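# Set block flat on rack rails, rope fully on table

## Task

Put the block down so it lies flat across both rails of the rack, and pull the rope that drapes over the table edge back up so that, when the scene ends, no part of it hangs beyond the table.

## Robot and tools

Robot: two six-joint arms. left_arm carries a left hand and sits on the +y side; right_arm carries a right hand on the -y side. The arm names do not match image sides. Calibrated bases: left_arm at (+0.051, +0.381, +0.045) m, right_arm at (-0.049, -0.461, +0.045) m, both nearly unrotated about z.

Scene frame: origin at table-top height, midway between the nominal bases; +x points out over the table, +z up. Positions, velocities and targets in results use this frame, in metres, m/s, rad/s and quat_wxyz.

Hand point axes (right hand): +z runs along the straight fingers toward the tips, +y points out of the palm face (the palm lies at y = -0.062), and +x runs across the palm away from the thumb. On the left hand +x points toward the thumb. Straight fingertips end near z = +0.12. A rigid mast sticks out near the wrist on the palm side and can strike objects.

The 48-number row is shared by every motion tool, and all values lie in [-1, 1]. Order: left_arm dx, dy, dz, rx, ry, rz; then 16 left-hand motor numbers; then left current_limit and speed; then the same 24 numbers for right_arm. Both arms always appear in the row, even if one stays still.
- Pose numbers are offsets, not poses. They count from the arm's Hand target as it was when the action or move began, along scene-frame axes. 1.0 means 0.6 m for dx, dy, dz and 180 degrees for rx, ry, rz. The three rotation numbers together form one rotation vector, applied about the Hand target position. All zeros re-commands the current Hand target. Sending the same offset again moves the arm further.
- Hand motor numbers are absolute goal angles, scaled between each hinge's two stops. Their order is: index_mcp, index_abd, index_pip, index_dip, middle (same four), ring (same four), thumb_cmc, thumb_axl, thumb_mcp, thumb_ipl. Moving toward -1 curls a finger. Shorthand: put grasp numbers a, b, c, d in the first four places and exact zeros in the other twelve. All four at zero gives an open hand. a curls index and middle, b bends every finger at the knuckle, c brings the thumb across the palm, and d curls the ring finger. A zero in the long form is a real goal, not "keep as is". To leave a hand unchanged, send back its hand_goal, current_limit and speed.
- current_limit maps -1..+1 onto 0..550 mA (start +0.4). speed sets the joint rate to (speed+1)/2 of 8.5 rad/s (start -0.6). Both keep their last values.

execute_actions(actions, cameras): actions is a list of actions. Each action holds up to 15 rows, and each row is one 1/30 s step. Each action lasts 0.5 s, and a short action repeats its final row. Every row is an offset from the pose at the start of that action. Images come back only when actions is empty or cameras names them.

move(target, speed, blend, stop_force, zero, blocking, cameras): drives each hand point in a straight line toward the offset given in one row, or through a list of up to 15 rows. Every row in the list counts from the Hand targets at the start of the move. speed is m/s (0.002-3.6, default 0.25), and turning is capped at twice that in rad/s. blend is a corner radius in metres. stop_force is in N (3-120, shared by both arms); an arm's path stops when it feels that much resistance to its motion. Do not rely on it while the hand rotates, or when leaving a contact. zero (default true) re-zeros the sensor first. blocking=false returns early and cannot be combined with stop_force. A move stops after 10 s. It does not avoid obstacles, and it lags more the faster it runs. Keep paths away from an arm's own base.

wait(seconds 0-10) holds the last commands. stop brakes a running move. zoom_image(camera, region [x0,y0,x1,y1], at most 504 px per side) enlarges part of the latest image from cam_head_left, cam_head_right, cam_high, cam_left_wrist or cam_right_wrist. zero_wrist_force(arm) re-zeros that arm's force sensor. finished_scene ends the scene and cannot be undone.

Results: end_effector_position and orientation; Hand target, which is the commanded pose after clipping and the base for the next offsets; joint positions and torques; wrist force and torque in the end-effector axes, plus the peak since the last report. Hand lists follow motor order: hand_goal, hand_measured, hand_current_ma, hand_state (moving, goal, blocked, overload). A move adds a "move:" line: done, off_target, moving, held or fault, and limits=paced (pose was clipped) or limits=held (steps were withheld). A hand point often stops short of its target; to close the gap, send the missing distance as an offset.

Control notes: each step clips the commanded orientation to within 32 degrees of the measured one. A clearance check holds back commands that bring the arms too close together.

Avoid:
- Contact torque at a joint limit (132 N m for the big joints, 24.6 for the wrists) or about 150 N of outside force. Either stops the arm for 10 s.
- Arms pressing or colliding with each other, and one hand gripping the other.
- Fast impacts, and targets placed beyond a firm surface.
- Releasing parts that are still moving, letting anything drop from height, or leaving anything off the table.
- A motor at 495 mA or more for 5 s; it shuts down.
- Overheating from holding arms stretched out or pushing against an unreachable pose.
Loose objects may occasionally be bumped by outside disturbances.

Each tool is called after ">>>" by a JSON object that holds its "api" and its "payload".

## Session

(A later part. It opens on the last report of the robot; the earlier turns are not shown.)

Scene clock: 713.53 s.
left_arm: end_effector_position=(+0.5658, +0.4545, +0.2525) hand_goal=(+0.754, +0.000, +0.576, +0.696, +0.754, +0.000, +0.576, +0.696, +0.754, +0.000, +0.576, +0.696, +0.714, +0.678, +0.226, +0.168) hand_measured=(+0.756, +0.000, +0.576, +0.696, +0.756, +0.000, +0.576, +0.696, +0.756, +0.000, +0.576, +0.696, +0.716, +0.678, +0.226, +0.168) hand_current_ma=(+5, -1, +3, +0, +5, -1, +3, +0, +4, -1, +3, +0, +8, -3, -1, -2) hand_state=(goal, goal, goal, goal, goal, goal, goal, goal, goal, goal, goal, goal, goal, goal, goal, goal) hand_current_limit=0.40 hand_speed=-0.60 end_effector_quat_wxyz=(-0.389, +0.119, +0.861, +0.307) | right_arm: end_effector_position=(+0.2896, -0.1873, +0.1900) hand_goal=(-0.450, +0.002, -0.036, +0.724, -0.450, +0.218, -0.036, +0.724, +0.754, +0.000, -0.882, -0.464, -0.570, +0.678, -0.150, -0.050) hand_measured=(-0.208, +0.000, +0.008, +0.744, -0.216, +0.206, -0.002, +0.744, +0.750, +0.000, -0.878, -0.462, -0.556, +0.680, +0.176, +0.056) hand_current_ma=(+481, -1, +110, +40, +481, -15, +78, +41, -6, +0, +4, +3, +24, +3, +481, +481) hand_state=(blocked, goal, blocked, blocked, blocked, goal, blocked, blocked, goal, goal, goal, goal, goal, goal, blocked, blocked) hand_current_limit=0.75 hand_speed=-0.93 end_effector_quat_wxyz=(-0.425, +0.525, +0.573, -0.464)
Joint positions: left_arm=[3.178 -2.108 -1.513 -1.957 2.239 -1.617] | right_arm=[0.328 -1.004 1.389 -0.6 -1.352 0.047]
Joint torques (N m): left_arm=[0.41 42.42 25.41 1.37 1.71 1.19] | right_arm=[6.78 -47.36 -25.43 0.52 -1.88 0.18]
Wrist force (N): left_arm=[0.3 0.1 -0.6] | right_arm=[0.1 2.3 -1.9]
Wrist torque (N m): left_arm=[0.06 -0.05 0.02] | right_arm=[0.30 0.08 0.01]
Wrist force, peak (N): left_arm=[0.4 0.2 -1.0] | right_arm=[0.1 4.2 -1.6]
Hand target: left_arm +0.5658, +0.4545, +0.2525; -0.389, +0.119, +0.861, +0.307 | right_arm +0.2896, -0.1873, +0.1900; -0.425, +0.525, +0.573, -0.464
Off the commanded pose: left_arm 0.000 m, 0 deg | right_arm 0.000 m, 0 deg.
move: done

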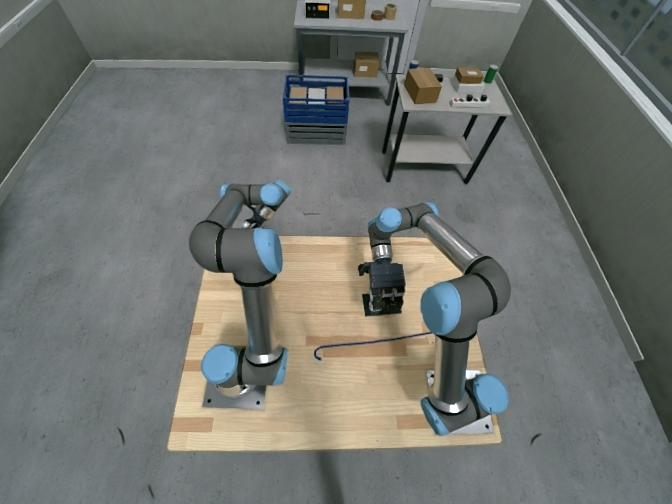

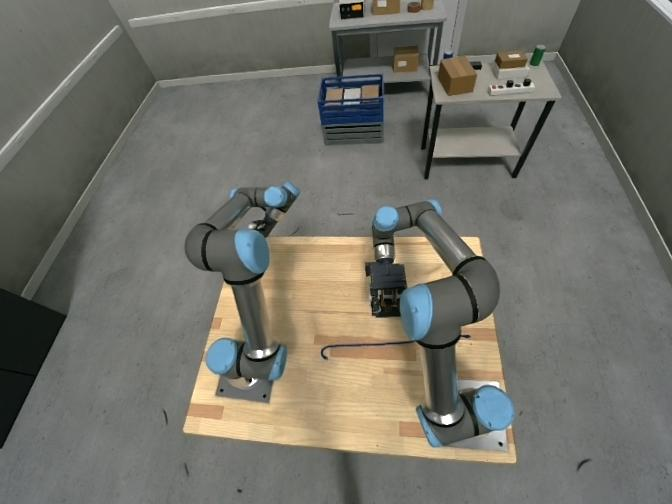

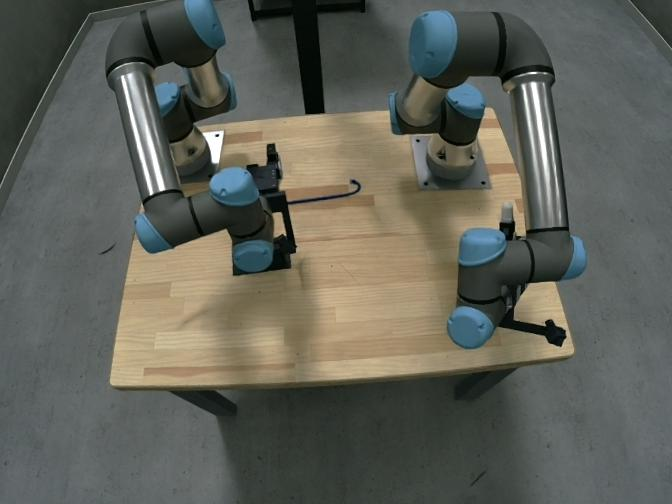

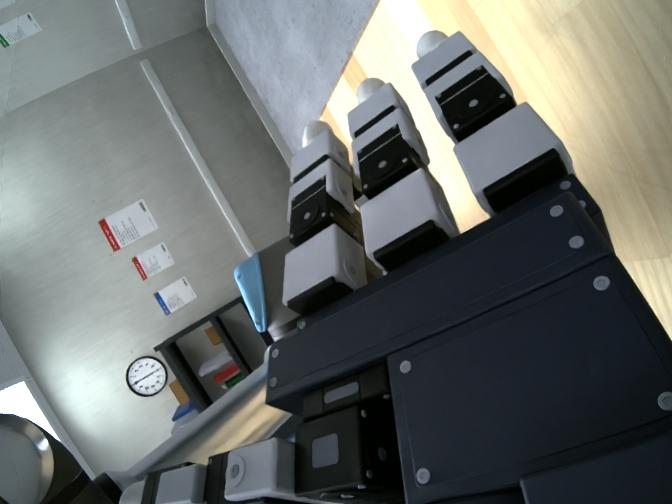

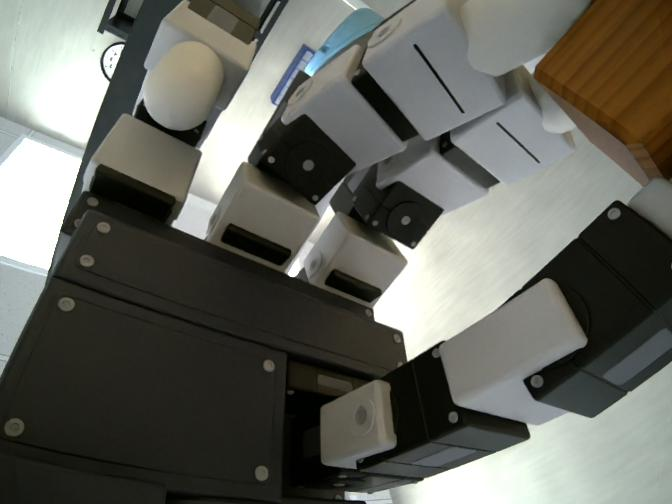

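>>> {"api": "move", "payload": {"target": [0,0,0,0,0,0, 0.754,0,0.576,0.696,0.754,0,0.576,0.696,0.754,0,0.576,0.696,0.714,0.678,0.226,0.168,0.4,-0.6, 0,0,-0.055,0,0,0, -0.45,0.001,-0.0365,0.7246,-0.45,0.217,-0.0365,0.7246,0.753,0,-0.883,-0.464,-0.571,0.677,-0.15,-0.05,0.75,-0.93], "speed": 0.06, "cameras": ["cam_high", "cam_head_left"]}}

>>> {"api": "zoom_image", "payload": {"camera": "cam_high", "region": [210, 190, 310, 290]}}

>>> {"api": "zoom_image", "payload": {"camera": "cam_head_left", "region": [350, 260, 420, 330]}}

Scene clock: 723.37 s.
left_arm: end_effector_position=(+0.5658, +0.4545, +0.2525) hand_goal=(+0.754, +0.000, +0.576, +0.696, +0.754, +0.000, +0.576, +0.696, +0.754, +0.000, +0.576, +0.696, +0.714, +0.678, +0.226, +0.168) hand_measured=(+0.756, +0.000, +0.576, +0.696, +0.756, +0.000, +0.576, +0.696, +0.756, +0.000, +0.576, +0.696, +0.716, +0.678, +0.226, +0.168) hand_current_ma=(+5, -1, +3, +0, +5, -1, +3, +0, +4, -1, +3, +0, +8, -3, -1, -2) hand_state=(goal, goal, goal, goal, goal, goal, goal, goal, goal, goal, goal, goal, goal, goal, goal, goal) hand_current_limit=0.40 hand_speed=-0.60 end_effector_quat_wxyz=(-0.389, +0.119, +0.861, +0.307) | right_arm: end_effector_position=(+0.2896, -0.1873, +0.1569) hand_goal=(-0.450, +0.002, -0.036, +0.724, -0.450, +0.218, -0.036, +0.724, +0.754, +0.000, -0.882, -0.464, -0.570, +0.678, -0.150, -0.050) hand_measured=(-0.208, +0.000, +0.008, +0.744, -0.216, +0.206, -0.002, +0.744, +0.750, +0.000, -0.878, -0.462, -0.556, +0.680, +0.176, +0.056) hand_current_ma=(+481, -1, +110, +40, +481, -15, +78, +41, -6, +0, +4, +3, +24, +3, +481, +481) hand_state=(blocked, goal, blocked, blocked, blocked, goal, blocked, blocked, goal, goal, goal, goal, goal, goal, blocked, blocked) hand_current_limit=0.75 hand_speed=-0.93 end_effector_quat_wxyz=(-0.425, +0.525, +0.573, -0.464)
Joint positions: left_arm=[3.178 -2.108 -1.513 -1.957 2.239 -1.617] | right_arm=[0.328 -0.972 1.428 -0.671 -1.352 0.047]
Joint torques (N m): left_arm=[0.11 41.92 25.21 1.42 1.7 1.1] | right_arm=[5.49 -58.12 -26.44 3.18 -1.52 -0.94]
Wrist force (N): left_arm=[-0.1 0.1 -0.7] | right_arm=[0.2 2.0 -1.8]
Wrist torque (N m): left_arm=[0.08 -0.01 -0.01] | right_arm=[0.26 0.08 0.01]
Wrist force, peak (N): left_arm=[0.4 0.2 -1.0] | right_arm=[0.1 3.2 -1.3]
Hand target: left_arm +0.5658, +0.4545, +0.2525; -0.389, +0.119, +0.861, +0.307 | right_arm +0.2896, -0.1873, +0.1570; -0.425, +0.525, +0.573, -0.464
Off the commanded pose: left_arm 0.000 m, 0 deg | right_arm 0.000 m, 0 deg.
move: done
Images, in order (width x height): cam_head_left 672x504, cam_high 672x504.

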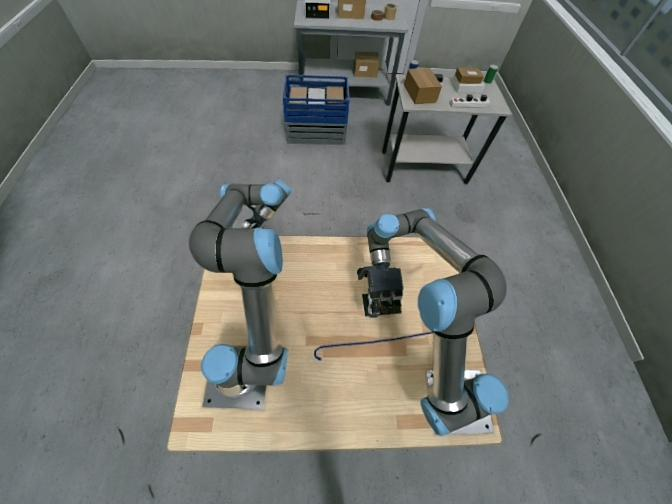

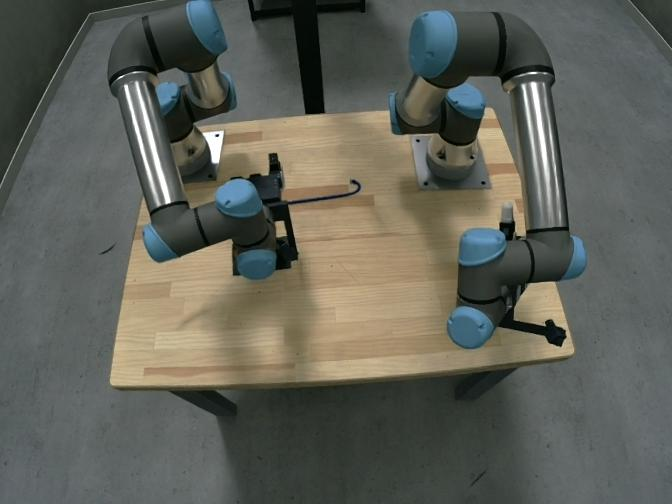

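Scaled by 5.040 from the camera's 672x504 image, which has a finer 960x720 frame.

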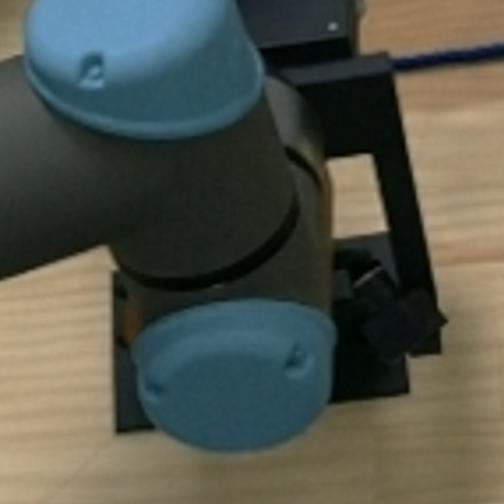

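Scaled by 7.200 from the camera's 672x504 image, which has a finer 960x720 frame.

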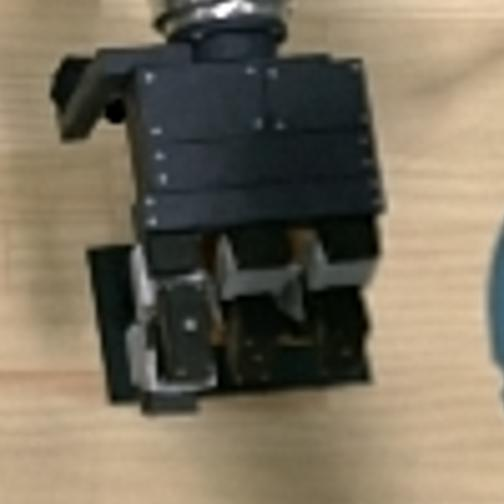

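>>> {"api": "move", "payload": {"target": [0,0,0,0,0,0, 0.754,0,0.576,0.696,0.754,0,0.576,0.696,0.754,0,0.576,0.696,0.714,0.678,0.226,0.168,0.4,-0.6, 0,0,-0.117,0,0,0, -0.45,0.001,-0.0365,0.7246,-0.45,0.217,-0.0365,0.7246,0.753,0,-0.883,-0.464,-0.571,0.677,-0.15,-0.05,0.75,-0.93], "speed": 0.015, "stop_force": 4, "cameras": ["cam_high", "cam_head_left", "cam_head_right"]}}

>>> {"api": "zoom_image", "payload": {"camera": "cam_high", "region": [210, 190, 310, 290]}}

>>> {"api": "zoom_image", "payload": {"camera": "cam_head_left", "region": [350, 260, 420, 330]}}

>>> {"api": "zoom_image", "payload": {"camera": "cam_head_right", "region": [360, 260, 430, 330]}}

Scene clock: 731.60 s.
left_arm: end_effector_position=(+0.5658, +0.4545, +0.2525) hand_goal=(+0.754, +0.000, +0.576, +0.696, +0.754, +0.000, +0.576, +0.696, +0.754, +0.000, +0.576, +0.696, +0.714, +0.678, +0.226, +0.168) hand_measured=(+0.756, +0.000, +0.576, +0.696, +0.756, +0.000, +0.576, +0.696, +0.756, +0.000, +0.576, +0.696, +0.716, +0.678, +0.226, +0.168) hand_current_ma=(+5, -1, +3, +0, +5, -1, +3, +0, +4, -1, +3, +0, +8, -3, -1, -2) hand_state=(goal, goal, goal, goal, goal, goal, goal, goal, goal, goal, goal, goal, goal, goal, goal, goal) hand_current_limit=0.40 hand_speed=-0.60 end_effector_quat_wxyz=(-0.389, +0.119, +0.861, +0.307) | right_arm: end_effector_position=(+0.2896, -0.1873, +0.1283) hand_goal=(-0.450, +0.002, -0.036, +0.724, -0.450, +0.218, -0.036, +0.724, +0.754, +0.000, -0.882, -0.464, -0.570, +0.678, -0.150, -0.050) hand_measured=(-0.208, +0.000, +0.008, +0.744, -0.218, +0.206, -0.002, +0.746, +0.750, +0.000, -0.878, -0.462, -0.556, +0.680, +0.176, +0.056) hand_current_ma=(+481, -1, +111, +40, +481, -18, +81, +43, -6, +0, +4, +3, +27, +3, +481, +481) hand_state=(blocked, goal, blocked, blocked, blocked, goal, blocked, blocked, goal, goal, goal, goal, goal, goal, blocked, blocked) hand_current_limit=0.75 hand_speed=-0.93 end_effector_quat_wxyz=(-0.425, +0.525, +0.573, -0.464)
Joint positions: left_arm=[3.178 -2.108 -1.513 -1.957 2.239 -1.617] | right_arm=[0.328 -0.94 1.456 -0.732 -1.352 0.047]
Joint torques (N m): left_arm=[0.69 42.25 25.4 1.43 1.73 1.18] | right_arm=[2.72 -58.93 -25.67 1.05 0.62 2.02]
Wrist force (N): left_arm=[0.0 -0.1 -0.4] | right_arm=[0.0 2.4 -1.7]
Wrist torque (N m): left_arm=[0.03 -0.01 0.00] | right_arm=[0.32 0.10 0.02]
Wrist force, peak (N): left_arm=[0.3 0.2 -0.9] | right_arm=[0.2 -3.1 -3.6]
Hand target: left_arm +0.5658, +0.4545, +0.2525; -0.389, +0.119, +0.861, +0.307 | right_arm +0.2896, -0.1873, +0.1283; -0.425, +0.525, +0.573, -0.464 (not the last commanded pose)
Off the commanded pose: left_arm 0.000 m, 0 deg | right_arm 0.041 m, 0 deg.
move: contact (right_arm)
Images, in order (width x height): cam_head_left 672x504, cam_head_right 672x504, cam_high 672x504.

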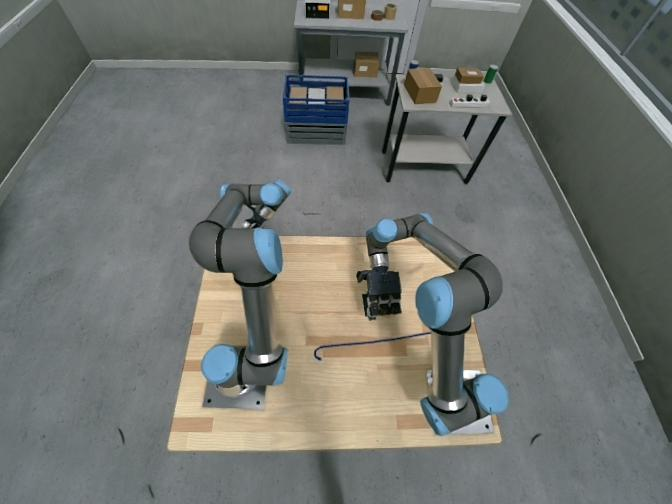

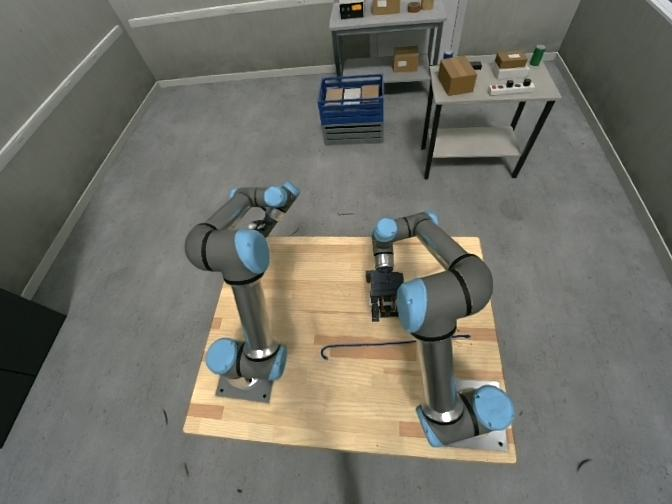

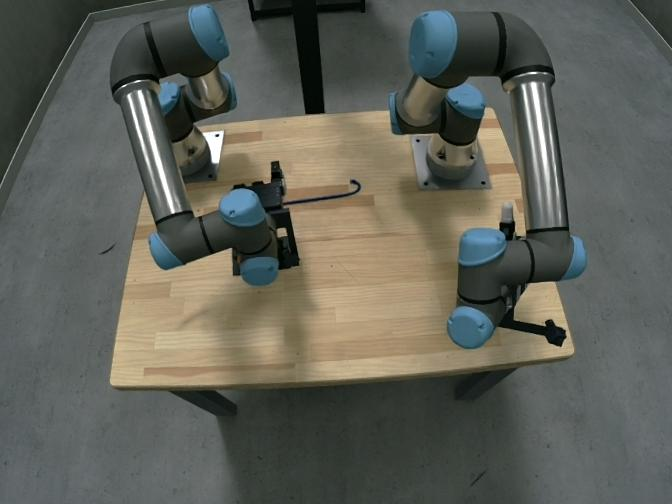

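Scaled by 5.040 from the camera's 672x504 image, which has a finer 960x720 frame.

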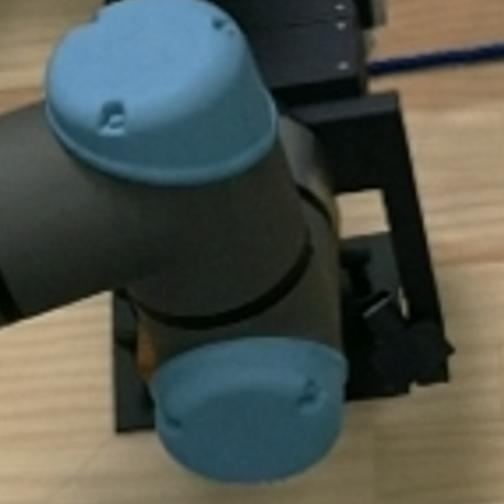

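Scaled by 7.200 from the camera's 672x504 image, which has a finer 960x720 frame.

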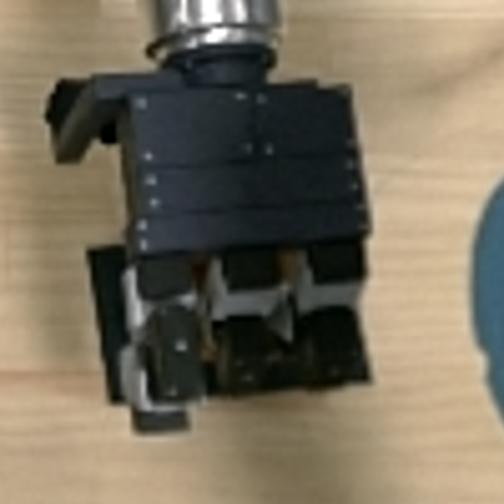

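Scaled by 7.200 from the camera's 672x504 image, which has a finer 960x720 frame.

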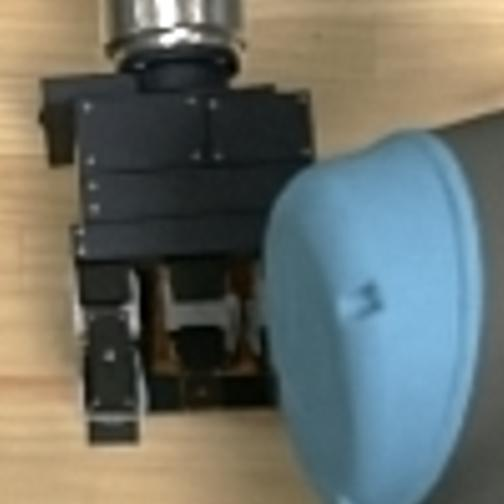

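>>> {"api": "move", "payload": {"target": [0,0,0,0,0,0, 0.754,0,0.576,0.696,0.754,0,0.576,0.696,0.754,0,0.576,0.696,0.714,0.678,0.226,0.168,0.4,-0.6, 0,0,-0.02,0,0,0, -0.45,0.001,-0.0365,0.7246,-0.45,0.217,-0.0365,0.7246,0.753,0,-0.883,-0.464,-0.571,0.677,-0.15,-0.05,0.75,-0.93], "speed": 0.005, "stop_force": 3}}

Scene clock: 738.73 s.
left_arm: end_effector_position=(+0.5658, +0.4545, +0.2525) hand_goal=(+0.754, +0.000, +0.576, +0.696, +0.754, +0.000, +0.576, +0.696, +0.754, +0.000, +0.576, +0.696, +0.714, +0.678, +0.226, +0.168) hand_measured=(+0.756, +0.000, +0.576, +0.696, +0.756, +0.000, +0.576, +0.696, +0.756, +0.000, +0.576, +0.696, +0.716, +0.678, +0.226, +0.168) hand_current_ma=(+5, -1, +3, +0, +5, -1, +3, +0, +4, -1, +3, +0, +8, -3, -1, -2) hand_state=(goal, goal, goal, goal, goal, goal, goal, goal, goal, goal, goal, goal, goal, goal, goal, goal) hand_current_limit=0.40 hand_speed=-0.60 end_effector_quat_wxyz=(-0.389, +0.119, +0.861, +0.307) | right_arm: end_effector_position=(+0.2897, -0.1872, +0.1280) hand_goal=(-0.450, +0.002, -0.036, +0.724, -0.450, +0.218, -0.036, +0.724, +0.754, +0.000, -0.882, -0.464, -0.570, +0.678, -0.150, -0.050) hand_measured=(-0.208, +0.000, +0.008, +0.744, -0.220, +0.206, -0.002, +0.746, +0.750, +0.000, -0.878, -0.462, -0.556, +0.680, +0.176, +0.056) hand_current_ma=(+481, -2, +111, +40, +481, -18, +81, +43, -6, +0, +4, +3, +27, +3, +481, +481) hand_state=(blocked, goal, blocked, blocked, blocked, goal, blocked, blocked, goal, goal, goal, goal, goal, goal, blocked, blocked) hand_current_limit=0.75 hand_speed=-0.93 end_effector_quat_wxyz=(-0.425, +0.525, +0.573, -0.464)
Joint positions: left_arm=[3.178 -2.108 -1.513 -1.957 2.239 -1.617] | right_arm=[0.328 -0.94 1.457 -0.733 -1.352 0.047]
Joint torques (N m): left_arm=[0.48 42.32 25.43 1.47 1.66 1.16] | right_arm=[1.62 -58.13 -24.53 2.58 0.49 1.93]
Wrist force (N): left_arm=[0.2 0.0 -0.6] | right_arm=[0.4 -0.3 -2.4]
Wrist torque (N m): left_arm=[0.05 -0.04 0.02] | right_arm=[0.15 0.05 0.06]
Wrist force, peak (N): left_arm=[0.2 0.3 -1.0] | right_arm=[0.4 -3.4 -3.9]
Hand target: left_arm +0.5658, +0.4545, +0.2525; -0.389, +0.119, +0.861, +0.307 | right_arm +0.2897, -0.1872, +0.1280; -0.425, +0.525, +0.573, -0.464 (not the last commanded pose)
Off the commanded pose: left_arm 0.000 m, 0 deg | right_arm 0.012 m, 0 deg.
move: contact (right_arm)

>>> {"api": "move", "payload": {"target": [[0,0,0,0,0,0, 0.754,0,0.576,0.696,0.754,0,0.576,0.696,0.754,0,0.576,0.696,0.714,0.678,0.226,0.168,0.4,-0.6, 0,0,0,0,0,0, -0.215,0.001,-0.03,0.7246,-0.22,0.217,-0.03,0.7246,0.753,0,-0.883,-0.464,-0.571,0.677,0.17,0.08,0.3,-0.95],[0,0,0,0,0,0, 0.754,0,0.576,0.696,0.754,0,0.576,0.696,0.754,0,0.576,0.696,0.714,0.678,0.226,0.168,0.4,-0.6, 0,0,0,0,0,0, -0.06,0.001,-0.0365,0.7246,-0.06,0.217,-0.0365,0.7246,0.753,0,-0.883,-0.464,-0.571,0.677,0.281,0.1135,0.3,-0.93]], "speed": 0.02, "cameras": ["cam_high", "cam_head_left", "cam_right_wrist"]}}

>>> {"api": "zoom_image", "payload": {"camera": "cam_high", "region": [210, 190, 310, 290]}}

>>> {"api": "zoom_image", "payload": {"camera": "cam_right_wrist", "region": [372, 0, 672, 225]}}

>>> {"api": "zoom_image", "payload": {"camera": "cam_head_left", "region": [350, 260, 420, 330]}}

Scene clock: 749.30 s.
left_arm: end_effector_position=(+0.5658, +0.4545, +0.2525) hand_goal=(+0.754, +0.000, +0.576, +0.696, +0.754, +0.000, +0.576, +0.696, +0.754, +0.000, +0.576, +0.696, +0.714, +0.678, +0.226, +0.168) hand_measured=(+0.756, +0.000, +0.576, +0.696, +0.756, +0.000, +0.576, +0.696, +0.756, +0.000, +0.576, +0.696, +0.716, +0.678, +0.226, +0.168) hand_current_ma=(+5, -1, +3, +0, +5, -1, +3, +0, +4, -1, +3, +0, +8, -3, -1, -2) hand_state=(goal, goal, goal, goal, goal, goal, goal, goal, goal, goal, goal, goal, goal, goal, goal, goal) hand_current_limit=0.40 hand_speed=-0.60 end_effector_quat_wxyz=(-0.389, +0.119, +0.861, +0.307) | right_arm: end_effector_position=(+0.2897, -0.1872, +0.1280) hand_goal=(-0.060, +0.002, -0.036, +0.724, -0.060, +0.218, -0.036, +0.724, +0.754, +0.000, -0.882, -0.464, -0.570, +0.678, +0.282, +0.114) hand_measured=(-0.068, +0.000, -0.032, +0.726, -0.068, +0.212, -0.032, +0.728, +0.750, +0.000, -0.878, -0.462, -0.568, +0.680, +0.278, +0.112) hand_current_ma=(-11, -2, +5, +3, -14, -7, +3, +3, -6, +0, +4, +3, +2, +3, -7, -3) hand_state=(goal, goal, goal, goal, goal, goal, goal, goal, goal, goal, goal, goal, goal, goal, goal, goal) hand_current_limit=0.30 hand_speed=-0.93 end_effector_quat_wxyz=(-0.425, +0.525, +0.573, -0.464)
Joint positions: left_arm=[3.178 -2.108 -1.513 -1.957 2.239 -1.617] | right_arm=[0.328 -0.94 1.457 -0.733 -1.352 0.047]
Joint torques (N m): left_arm=[0.05 42.5 25.77 1.55 1.7 1.21] | right_arm=[1.41 -58.4 -24.48 2.6 0.53 1.77]
Wrist force (N): left_arm=[0.3 0.1 -0.8] | right_arm=[0.2 -0.1 -2.4]
Wrist torque (N m): left_arm=[0.09 -0.06 0.03] | right_arm=[0.13 0.08 0.03]
Wrist force, peak (N): left_arm=[0.4 0.4 -0.9] | right_arm=[0.2 2.4 -1.9]
Hand target: left_arm +0.5658, +0.4545, +0.2525; -0.389, +0.119, +0.861, +0.307 | right_arm +0.2897, -0.1872, +0.1280; -0.425, +0.525, +0.573, -0.464
Off the commanded pose: left_arm 0.000 m, 0 deg | right_arm 0.000 m, 0 deg.
move: done
Images, in order (width x height): cam_head_left 672x504, cam_high 672x504, cam_right_wrist 672x504.

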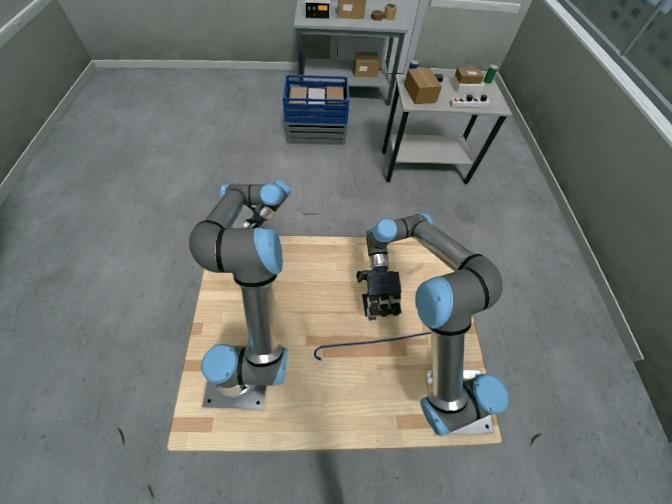

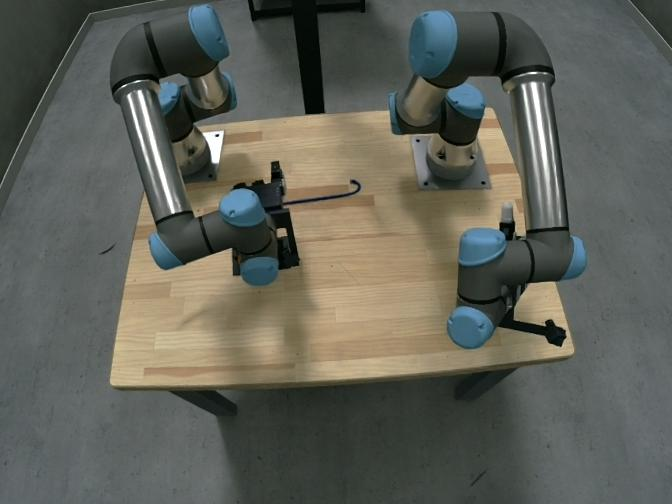

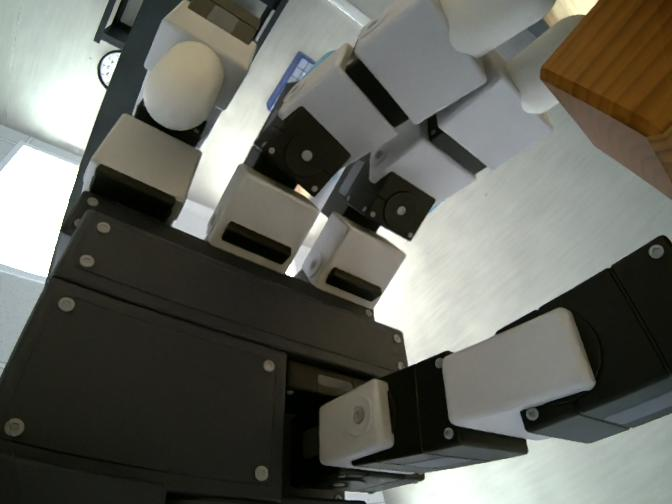

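Scaled by 5.040 from the camera's 672x504 image, which has a finer 960x720 frame.

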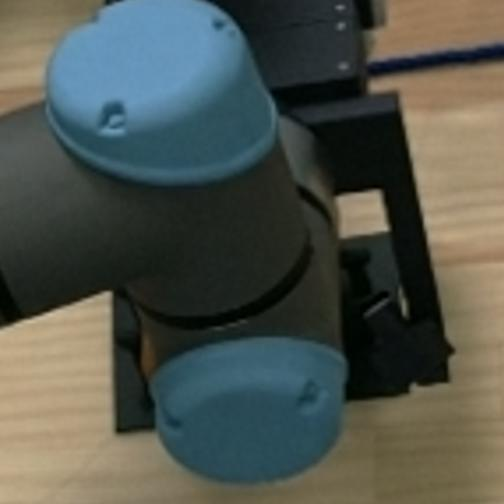

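Scaled by 1.680 from the camera's 672x504 image, which has a finer 960x720 frame.

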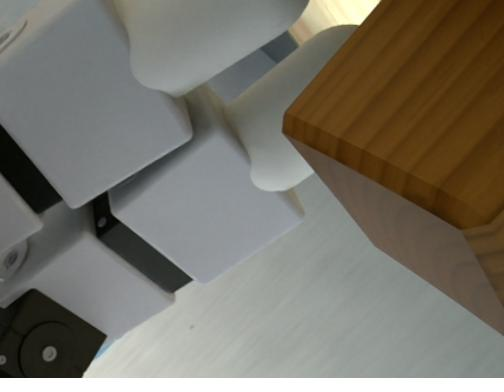

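Scaled by 7.200 from the camera's 672x504 image, which has a finer 960x720 frame.

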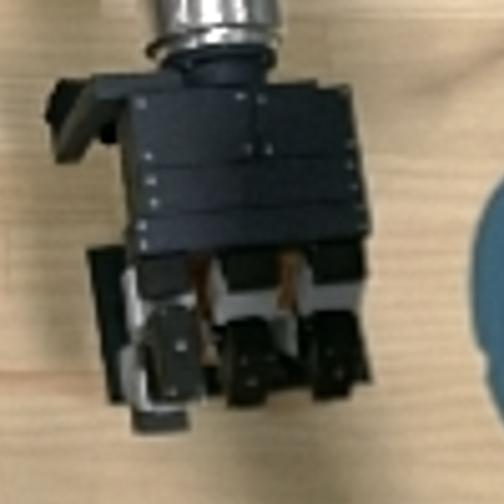

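>>> {"api": "move", "payload": {"target": [[0,0,0,0,0,0, 0.754,0,0.576,0.696,0.754,0,0.576,0.696,0.754,0,0.576,0.696,0.714,0.678,0.226,0.168,0.4,-0.6, 0,0,0.12,0,0,0, -0.06,0.001,-0.0365,0.7246,-0.06,0.217,-0.0365,0.7246,0.753,0,-0.883,-0.464,-0.571,0.677,0.281,0.1135,0.3,-0.93],[0,0,0,0,0,0, 0.754,0,0.576,0.696,0.754,0,0.576,0.696,0.754,0,0.576,0.696,0.714,0.678,0.226,0.168,0.4,-0.6, 0.1,0.25,0.2,0,0,0, -0.06,0.001,-0.0365,0.7246,-0.06,0.217,-0.0365,0.7246,0.753,0,-0.883,-0.464,-0.571,0.677,0.281,0.1135,0.3,-0.93]], "speed": [0.06, 0.2], "cameras": ["cam_high", "cam_head_left", "cam_head_right"]}}

>>> {"api": "zoom_image", "payload": {"camera": "cam_high", "region": [210, 190, 310, 290]}}

>>> {"api": "zoom_image", "payload": {"camera": "cam_head_left", "region": [340, 260, 430, 350]}}

>>> {"api": "zoom_image", "payload": {"camera": "cam_high", "region": [120, 150, 380, 290]}}

Scene clock: 757.00 s.
left_arm: end_effector_position=(+0.5658, +0.4545, +0.2525) hand_goal=(+0.754, +0.000, +0.576, +0.696, +0.754, +0.000, +0.576, +0.696, +0.754, +0.000, +0.576, +0.696, +0.714, +0.678, +0.226, +0.168) hand_measured=(+0.756, +0.000, +0.576, +0.696, +0.756, +0.000, +0.576, +0.696, +0.756, +0.000, +0.576, +0.696, +0.716, +0.678, +0.226, +0.168) hand_current_ma=(+5, -1, +3, +0, +5, -1, +3, +0, +4, -1, +3, +0, +8, -3, -1, -2) hand_state=(goal, goal, goal, goal, goal, goal, goal, goal, goal, goal, goal, goal, goal, goal, goal, goal) hand_current_limit=0.40 hand_speed=-0.60 end_effector_quat_wxyz=(-0.389, +0.119, +0.861, +0.307) | right_arm: end_effector_position=(+0.3498, -0.0373, +0.2480) hand_goal=(-0.060, +0.002, -0.036, +0.724, -0.060, +0.218, -0.036, +0.724, +0.754, +0.000, -0.882, -0.464, -0.570, +0.678, +0.282, +0.114) hand_measured=(-0.066, +0.000, -0.032, +0.726, -0.068, +0.212, -0.034, +0.728, +0.750, +0.000, -0.878, -0.462, -0.568, +0.680, +0.278, +0.112) hand_current_ma=(-9, -1, +5, +3, -12, -6, +3, +3, -6, +0, +4, +3, +1, +3, -6, -3) hand_state=(goal, goal, goal, goal, goal, goal, goal, goal, goal, goal, goal, goal, goal, goal, goal, goal) hand_current_limit=0.30 hand_speed=-0.93 end_effector_quat_wxyz=(-0.425, +0.525, +0.573, -0.463)
Joint positions: left_arm=[3.178 -2.108 -1.513 -1.957 2.239 -1.617] | right_arm=[0.498 -0.664 0.645 -0.209 -1.186 0.086]
Joint torques (N m): left_arm=[0.34 42.2 25.19 1.52 1.7 1.21] | right_arm=[-2.28 -49.04 -27.3 2.37 0.94 -1.4]
Wrist force (N): left_arm=[0.1 0.0 -0.8] | right_arm=[0.0 -0.3 -2.2]
Wrist torque (N m): left_arm=[0.07 -0.03 0.01] | right_arm=[0.10 0.08 0.08]
Wrist force, peak (N): left_arm=[0.3 0.2 -1.1] | right_arm=[2.1 -0.7 -2.8]
Hand target: left_arm +0.5658, +0.4545, +0.2525; -0.389, +0.119, +0.861, +0.307 | right_arm +0.3497, -0.0372, +0.2480; -0.425, +0.525, +0.573, -0.464
Off the commanded pose: left_arm 0.000 m, 0 deg | right_arm 0.000 m, 0 deg.
move: done
Images, in order (width x height): cam_head_left 672x504, cam_head_right 672x504, cam_high 672x504.

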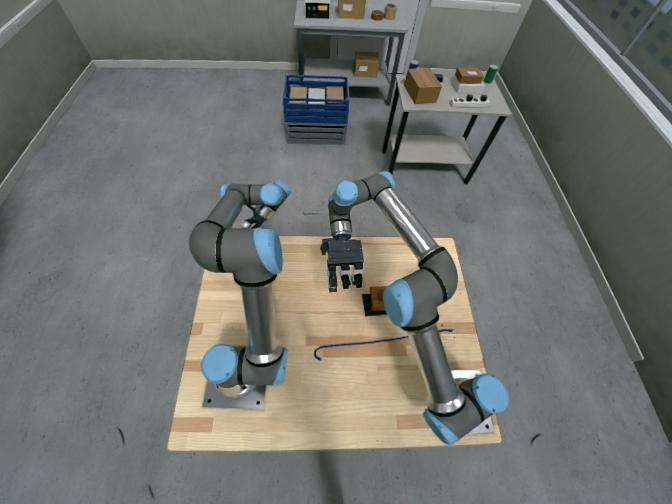

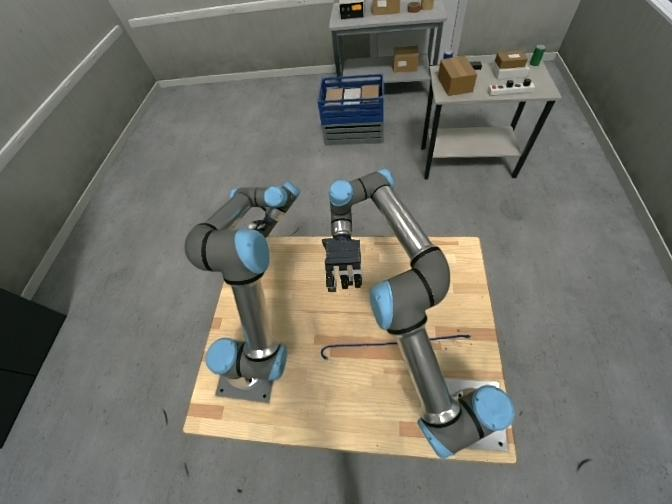

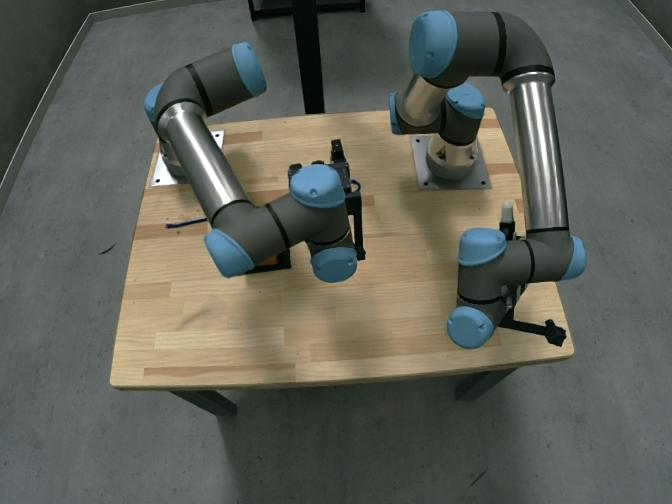

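Scaled by 5.040 from the camera's 672x504 image, which has a finer 960x720 frame.

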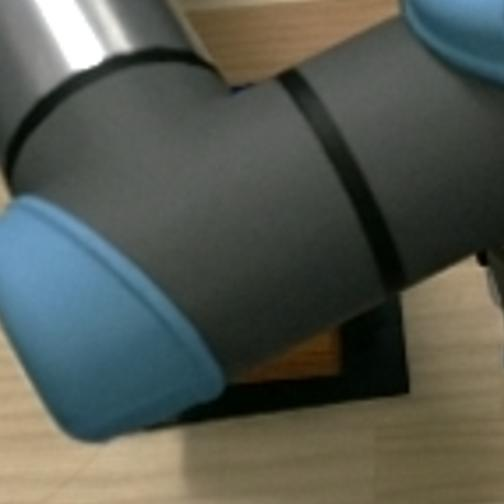

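Scaled by 5.600 from the camera's 672x504 image, which has a finer 960x720 frame.

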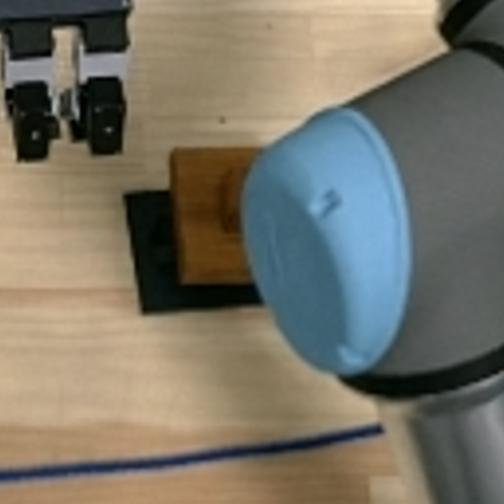

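Scaled by 1.938 from the camera's 672x504 image, which has a finer 960x720 frame.

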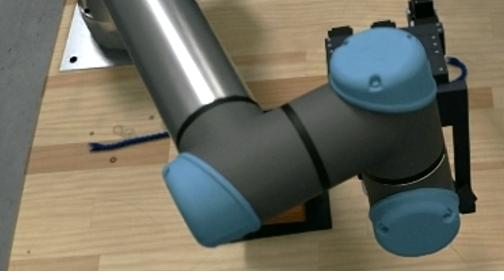

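>>> {"api": "move", "payload": {"target": [0,0,0,0,0,0, 0.754,0,0.576,0.696,0.754,0,0.576,0.696,0.754,0,0.576,0.696,0.714,0.678,0.226,0.168,0.4,-0.6, -0.42,0.06,-0.02,0,0,0.06, -0.06,0.001,-0.0365,0.7246,-0.06,0.217,-0.0365,0.7246,0.753,0,-0.883,-0.464,-0.571,0.677,0.281,0.1135,0.3,-0.93], "speed": 0.2, "cameras": ["cam_high", "cam_head_left", "cam_head_right"]}}

>>> {"api": "zoom_image", "payload": {"camera": "cam_high", "region": [210, 190, 310, 290]}}

>>> {"api": "zoom_image", "payload": {"camera": "cam_head_left", "region": [340, 260, 430, 350]}}

>>> {"api": "zoom_image", "payload": {"camera": "cam_high", "region": [120, 130, 380, 290]}}

Scene clock: 766.10 s.
left_arm: end_effector_position=(+0.5658, +0.4545, +0.2525) hand_goal=(+0.754, +0.000, +0.576, +0.696, +0.754, +0.000, +0.576, +0.696, +0.754, +0.000, +0.576, +0.696, +0.714, +0.678, +0.226, +0.168) hand_measured=(+0.756, +0.000, +0.576, +0.696, +0.756, +0.000, +0.576, +0.696, +0.756, +0.000, +0.576, +0.696, +0.716, +0.678, +0.226, +0.168) hand_current_ma=(+5, -1, +3, +0, +5, -1, +3, +0, +4, -1, +3, +0, +8, -3, -1, -2) hand_state=(goal, goal, goal, goal, goal, goal, goal, goal, goal, goal, goal, goal, goal, goal, goal, goal) hand_current_limit=0.40 hand_speed=-0.60 end_effector_quat_wxyz=(-0.389, +0.119, +0.861, +0.307) | right_arm: end_effector_position=(+0.0978, -0.0012, +0.2360) hand_goal=(-0.060, +0.002, -0.036, +0.724, -0.060, +0.218, -0.036, +0.724, +0.754, +0.000, -0.882, -0.464, -0.570, +0.678, +0.282, +0.114) hand_measured=(-0.064, +0.000, -0.032, +0.726, -0.066, +0.212, -0.034, +0.726, +0.750, +0.000, -0.878, -0.462, -0.568, +0.680, +0.280, +0.112) hand_current_ma=(-6, -1, +4, +3, -8, -6, +3, +3, -6, +0, +4, +3, +1, +3, -4, -3) hand_state=(goal, goal, goal, goal, goal, goal, goal, goal, goal, goal, goal, goal, goal, goal, goal, goal) hand_current_limit=0.30 hand_speed=-0.93 end_effector_quat_wxyz=(-0.379, +0.469, +0.620, -0.501)
Joint positions: left_arm=[3.178 -2.108 -1.513 -1.957 2.239 -1.617] | right_arm=[0.814 -1.024 1.298 -0.516 -1.062 0.119]
Joint torques (N m): left_arm=[0.36 42.94 25.16 1.52 1.65 1.22] | right_arm=[6.91 -41.37 -12.68 1.55 -0.75 -1.47]
Wrist force (N): left_arm=[0.1 0.1 -0.6] | right_arm=[0.3 -0.3 -2.2]
Wrist torque (N m): left_arm=[0.06 -0.03 0.00] | right_arm=[0.08 0.06 0.04]
Wrist force, peak (N): left_arm=[0.2 0.7 -0.8] | right_arm=[-0.3 0.2 -4.0]
Hand target: left_arm +0.5658, +0.4545, +0.2525; -0.389, +0.119, +0.861, +0.307 | right_arm +0.0977, -0.0012, +0.2360; -0.379, +0.469, +0.620, -0.501
Off the commanded pose: left_arm 0.000 m, 0 deg | right_arm 0.000 m, 0 deg.
move: done
Images, in order (width x height): cam_head_left 672x504, cam_head_right 672x504, cam_high 672x504.

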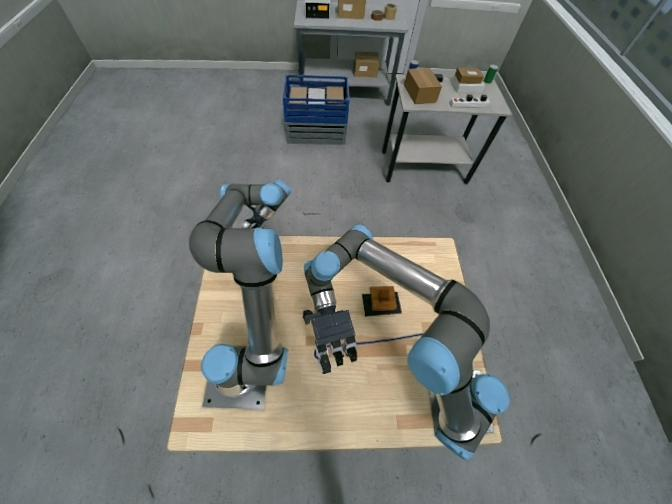

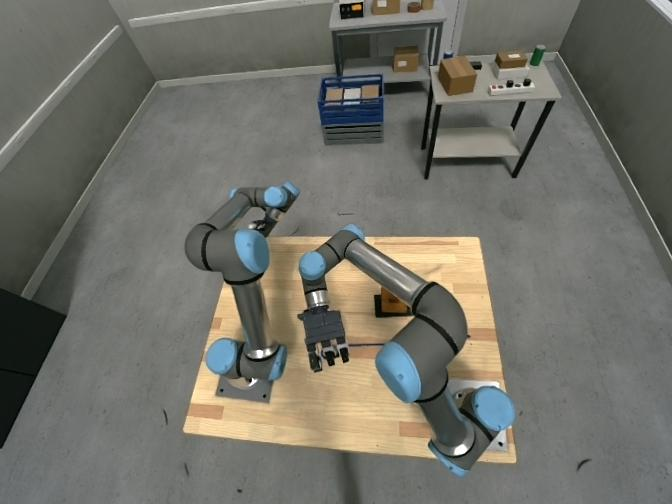

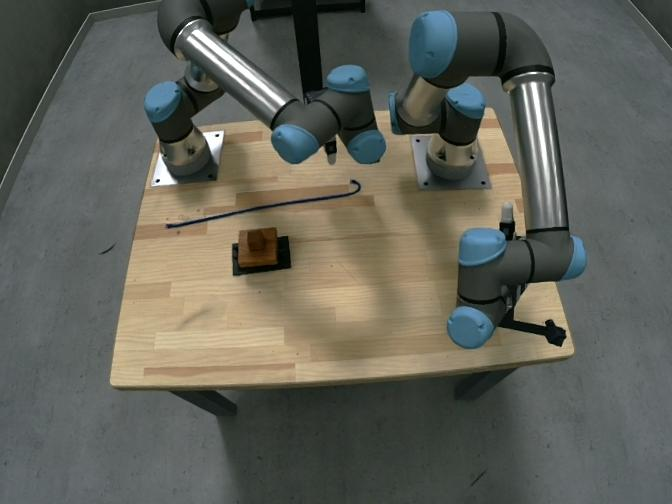

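Scaled by 5.040 from the camera's 672x504 image, which has a finer 960x720 frame.

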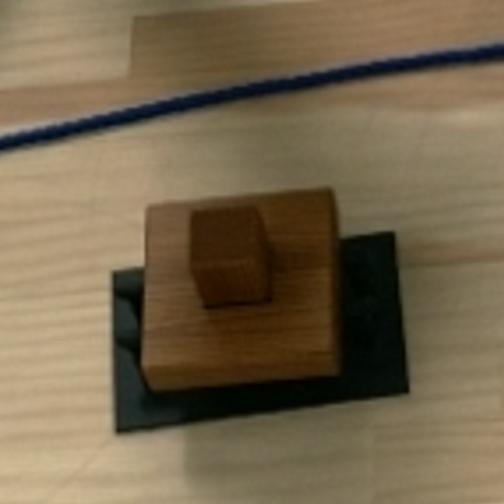

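Scaled by 5.600 from the camera's 672x504 image, which has a finer 960x720 frame.

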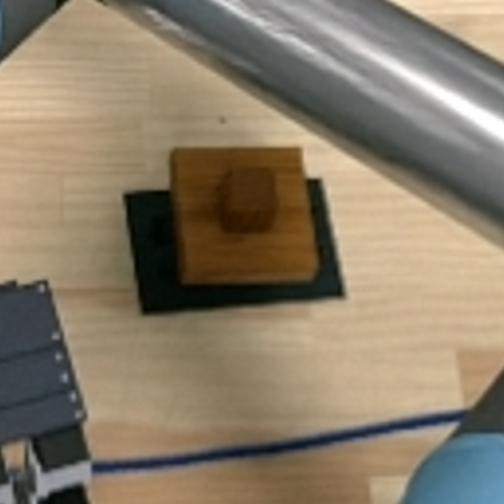

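Scaled by 1.938 from the camera's 672x504 image, which has a finer 960x720 frame.

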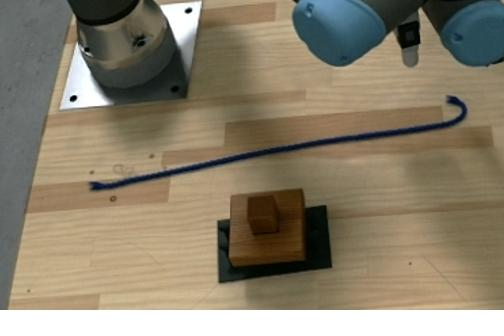

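>>> {"api": "zoom_image", "payload": {"camera": "cam_high", "region": [225, 215, 301, 285]}}

>>> {"api": "zoom_image", "payload": {"camera": "cam_head_right", "region": [360, 270, 430, 340]}}

Scaled by 6.632 from the camera's 672x504 image, which has a finer 960x720 frame.

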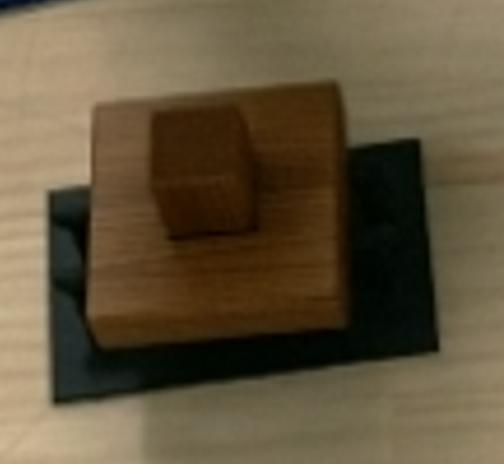

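Scaled by 7.200 from the camera's 672x504 image, which has a finer 960x720 frame.

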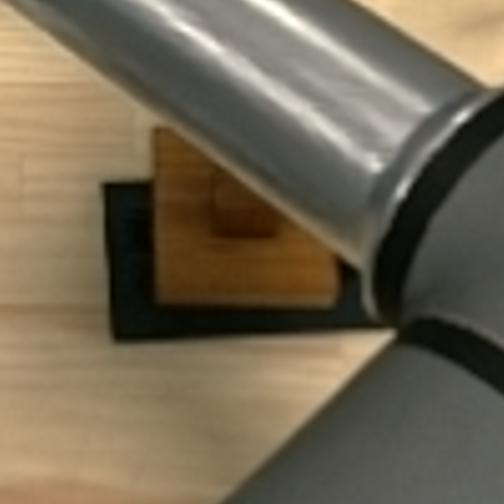

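>>> {"api": "finished_scene", "payload": {}}

The scene is finished: the task was done.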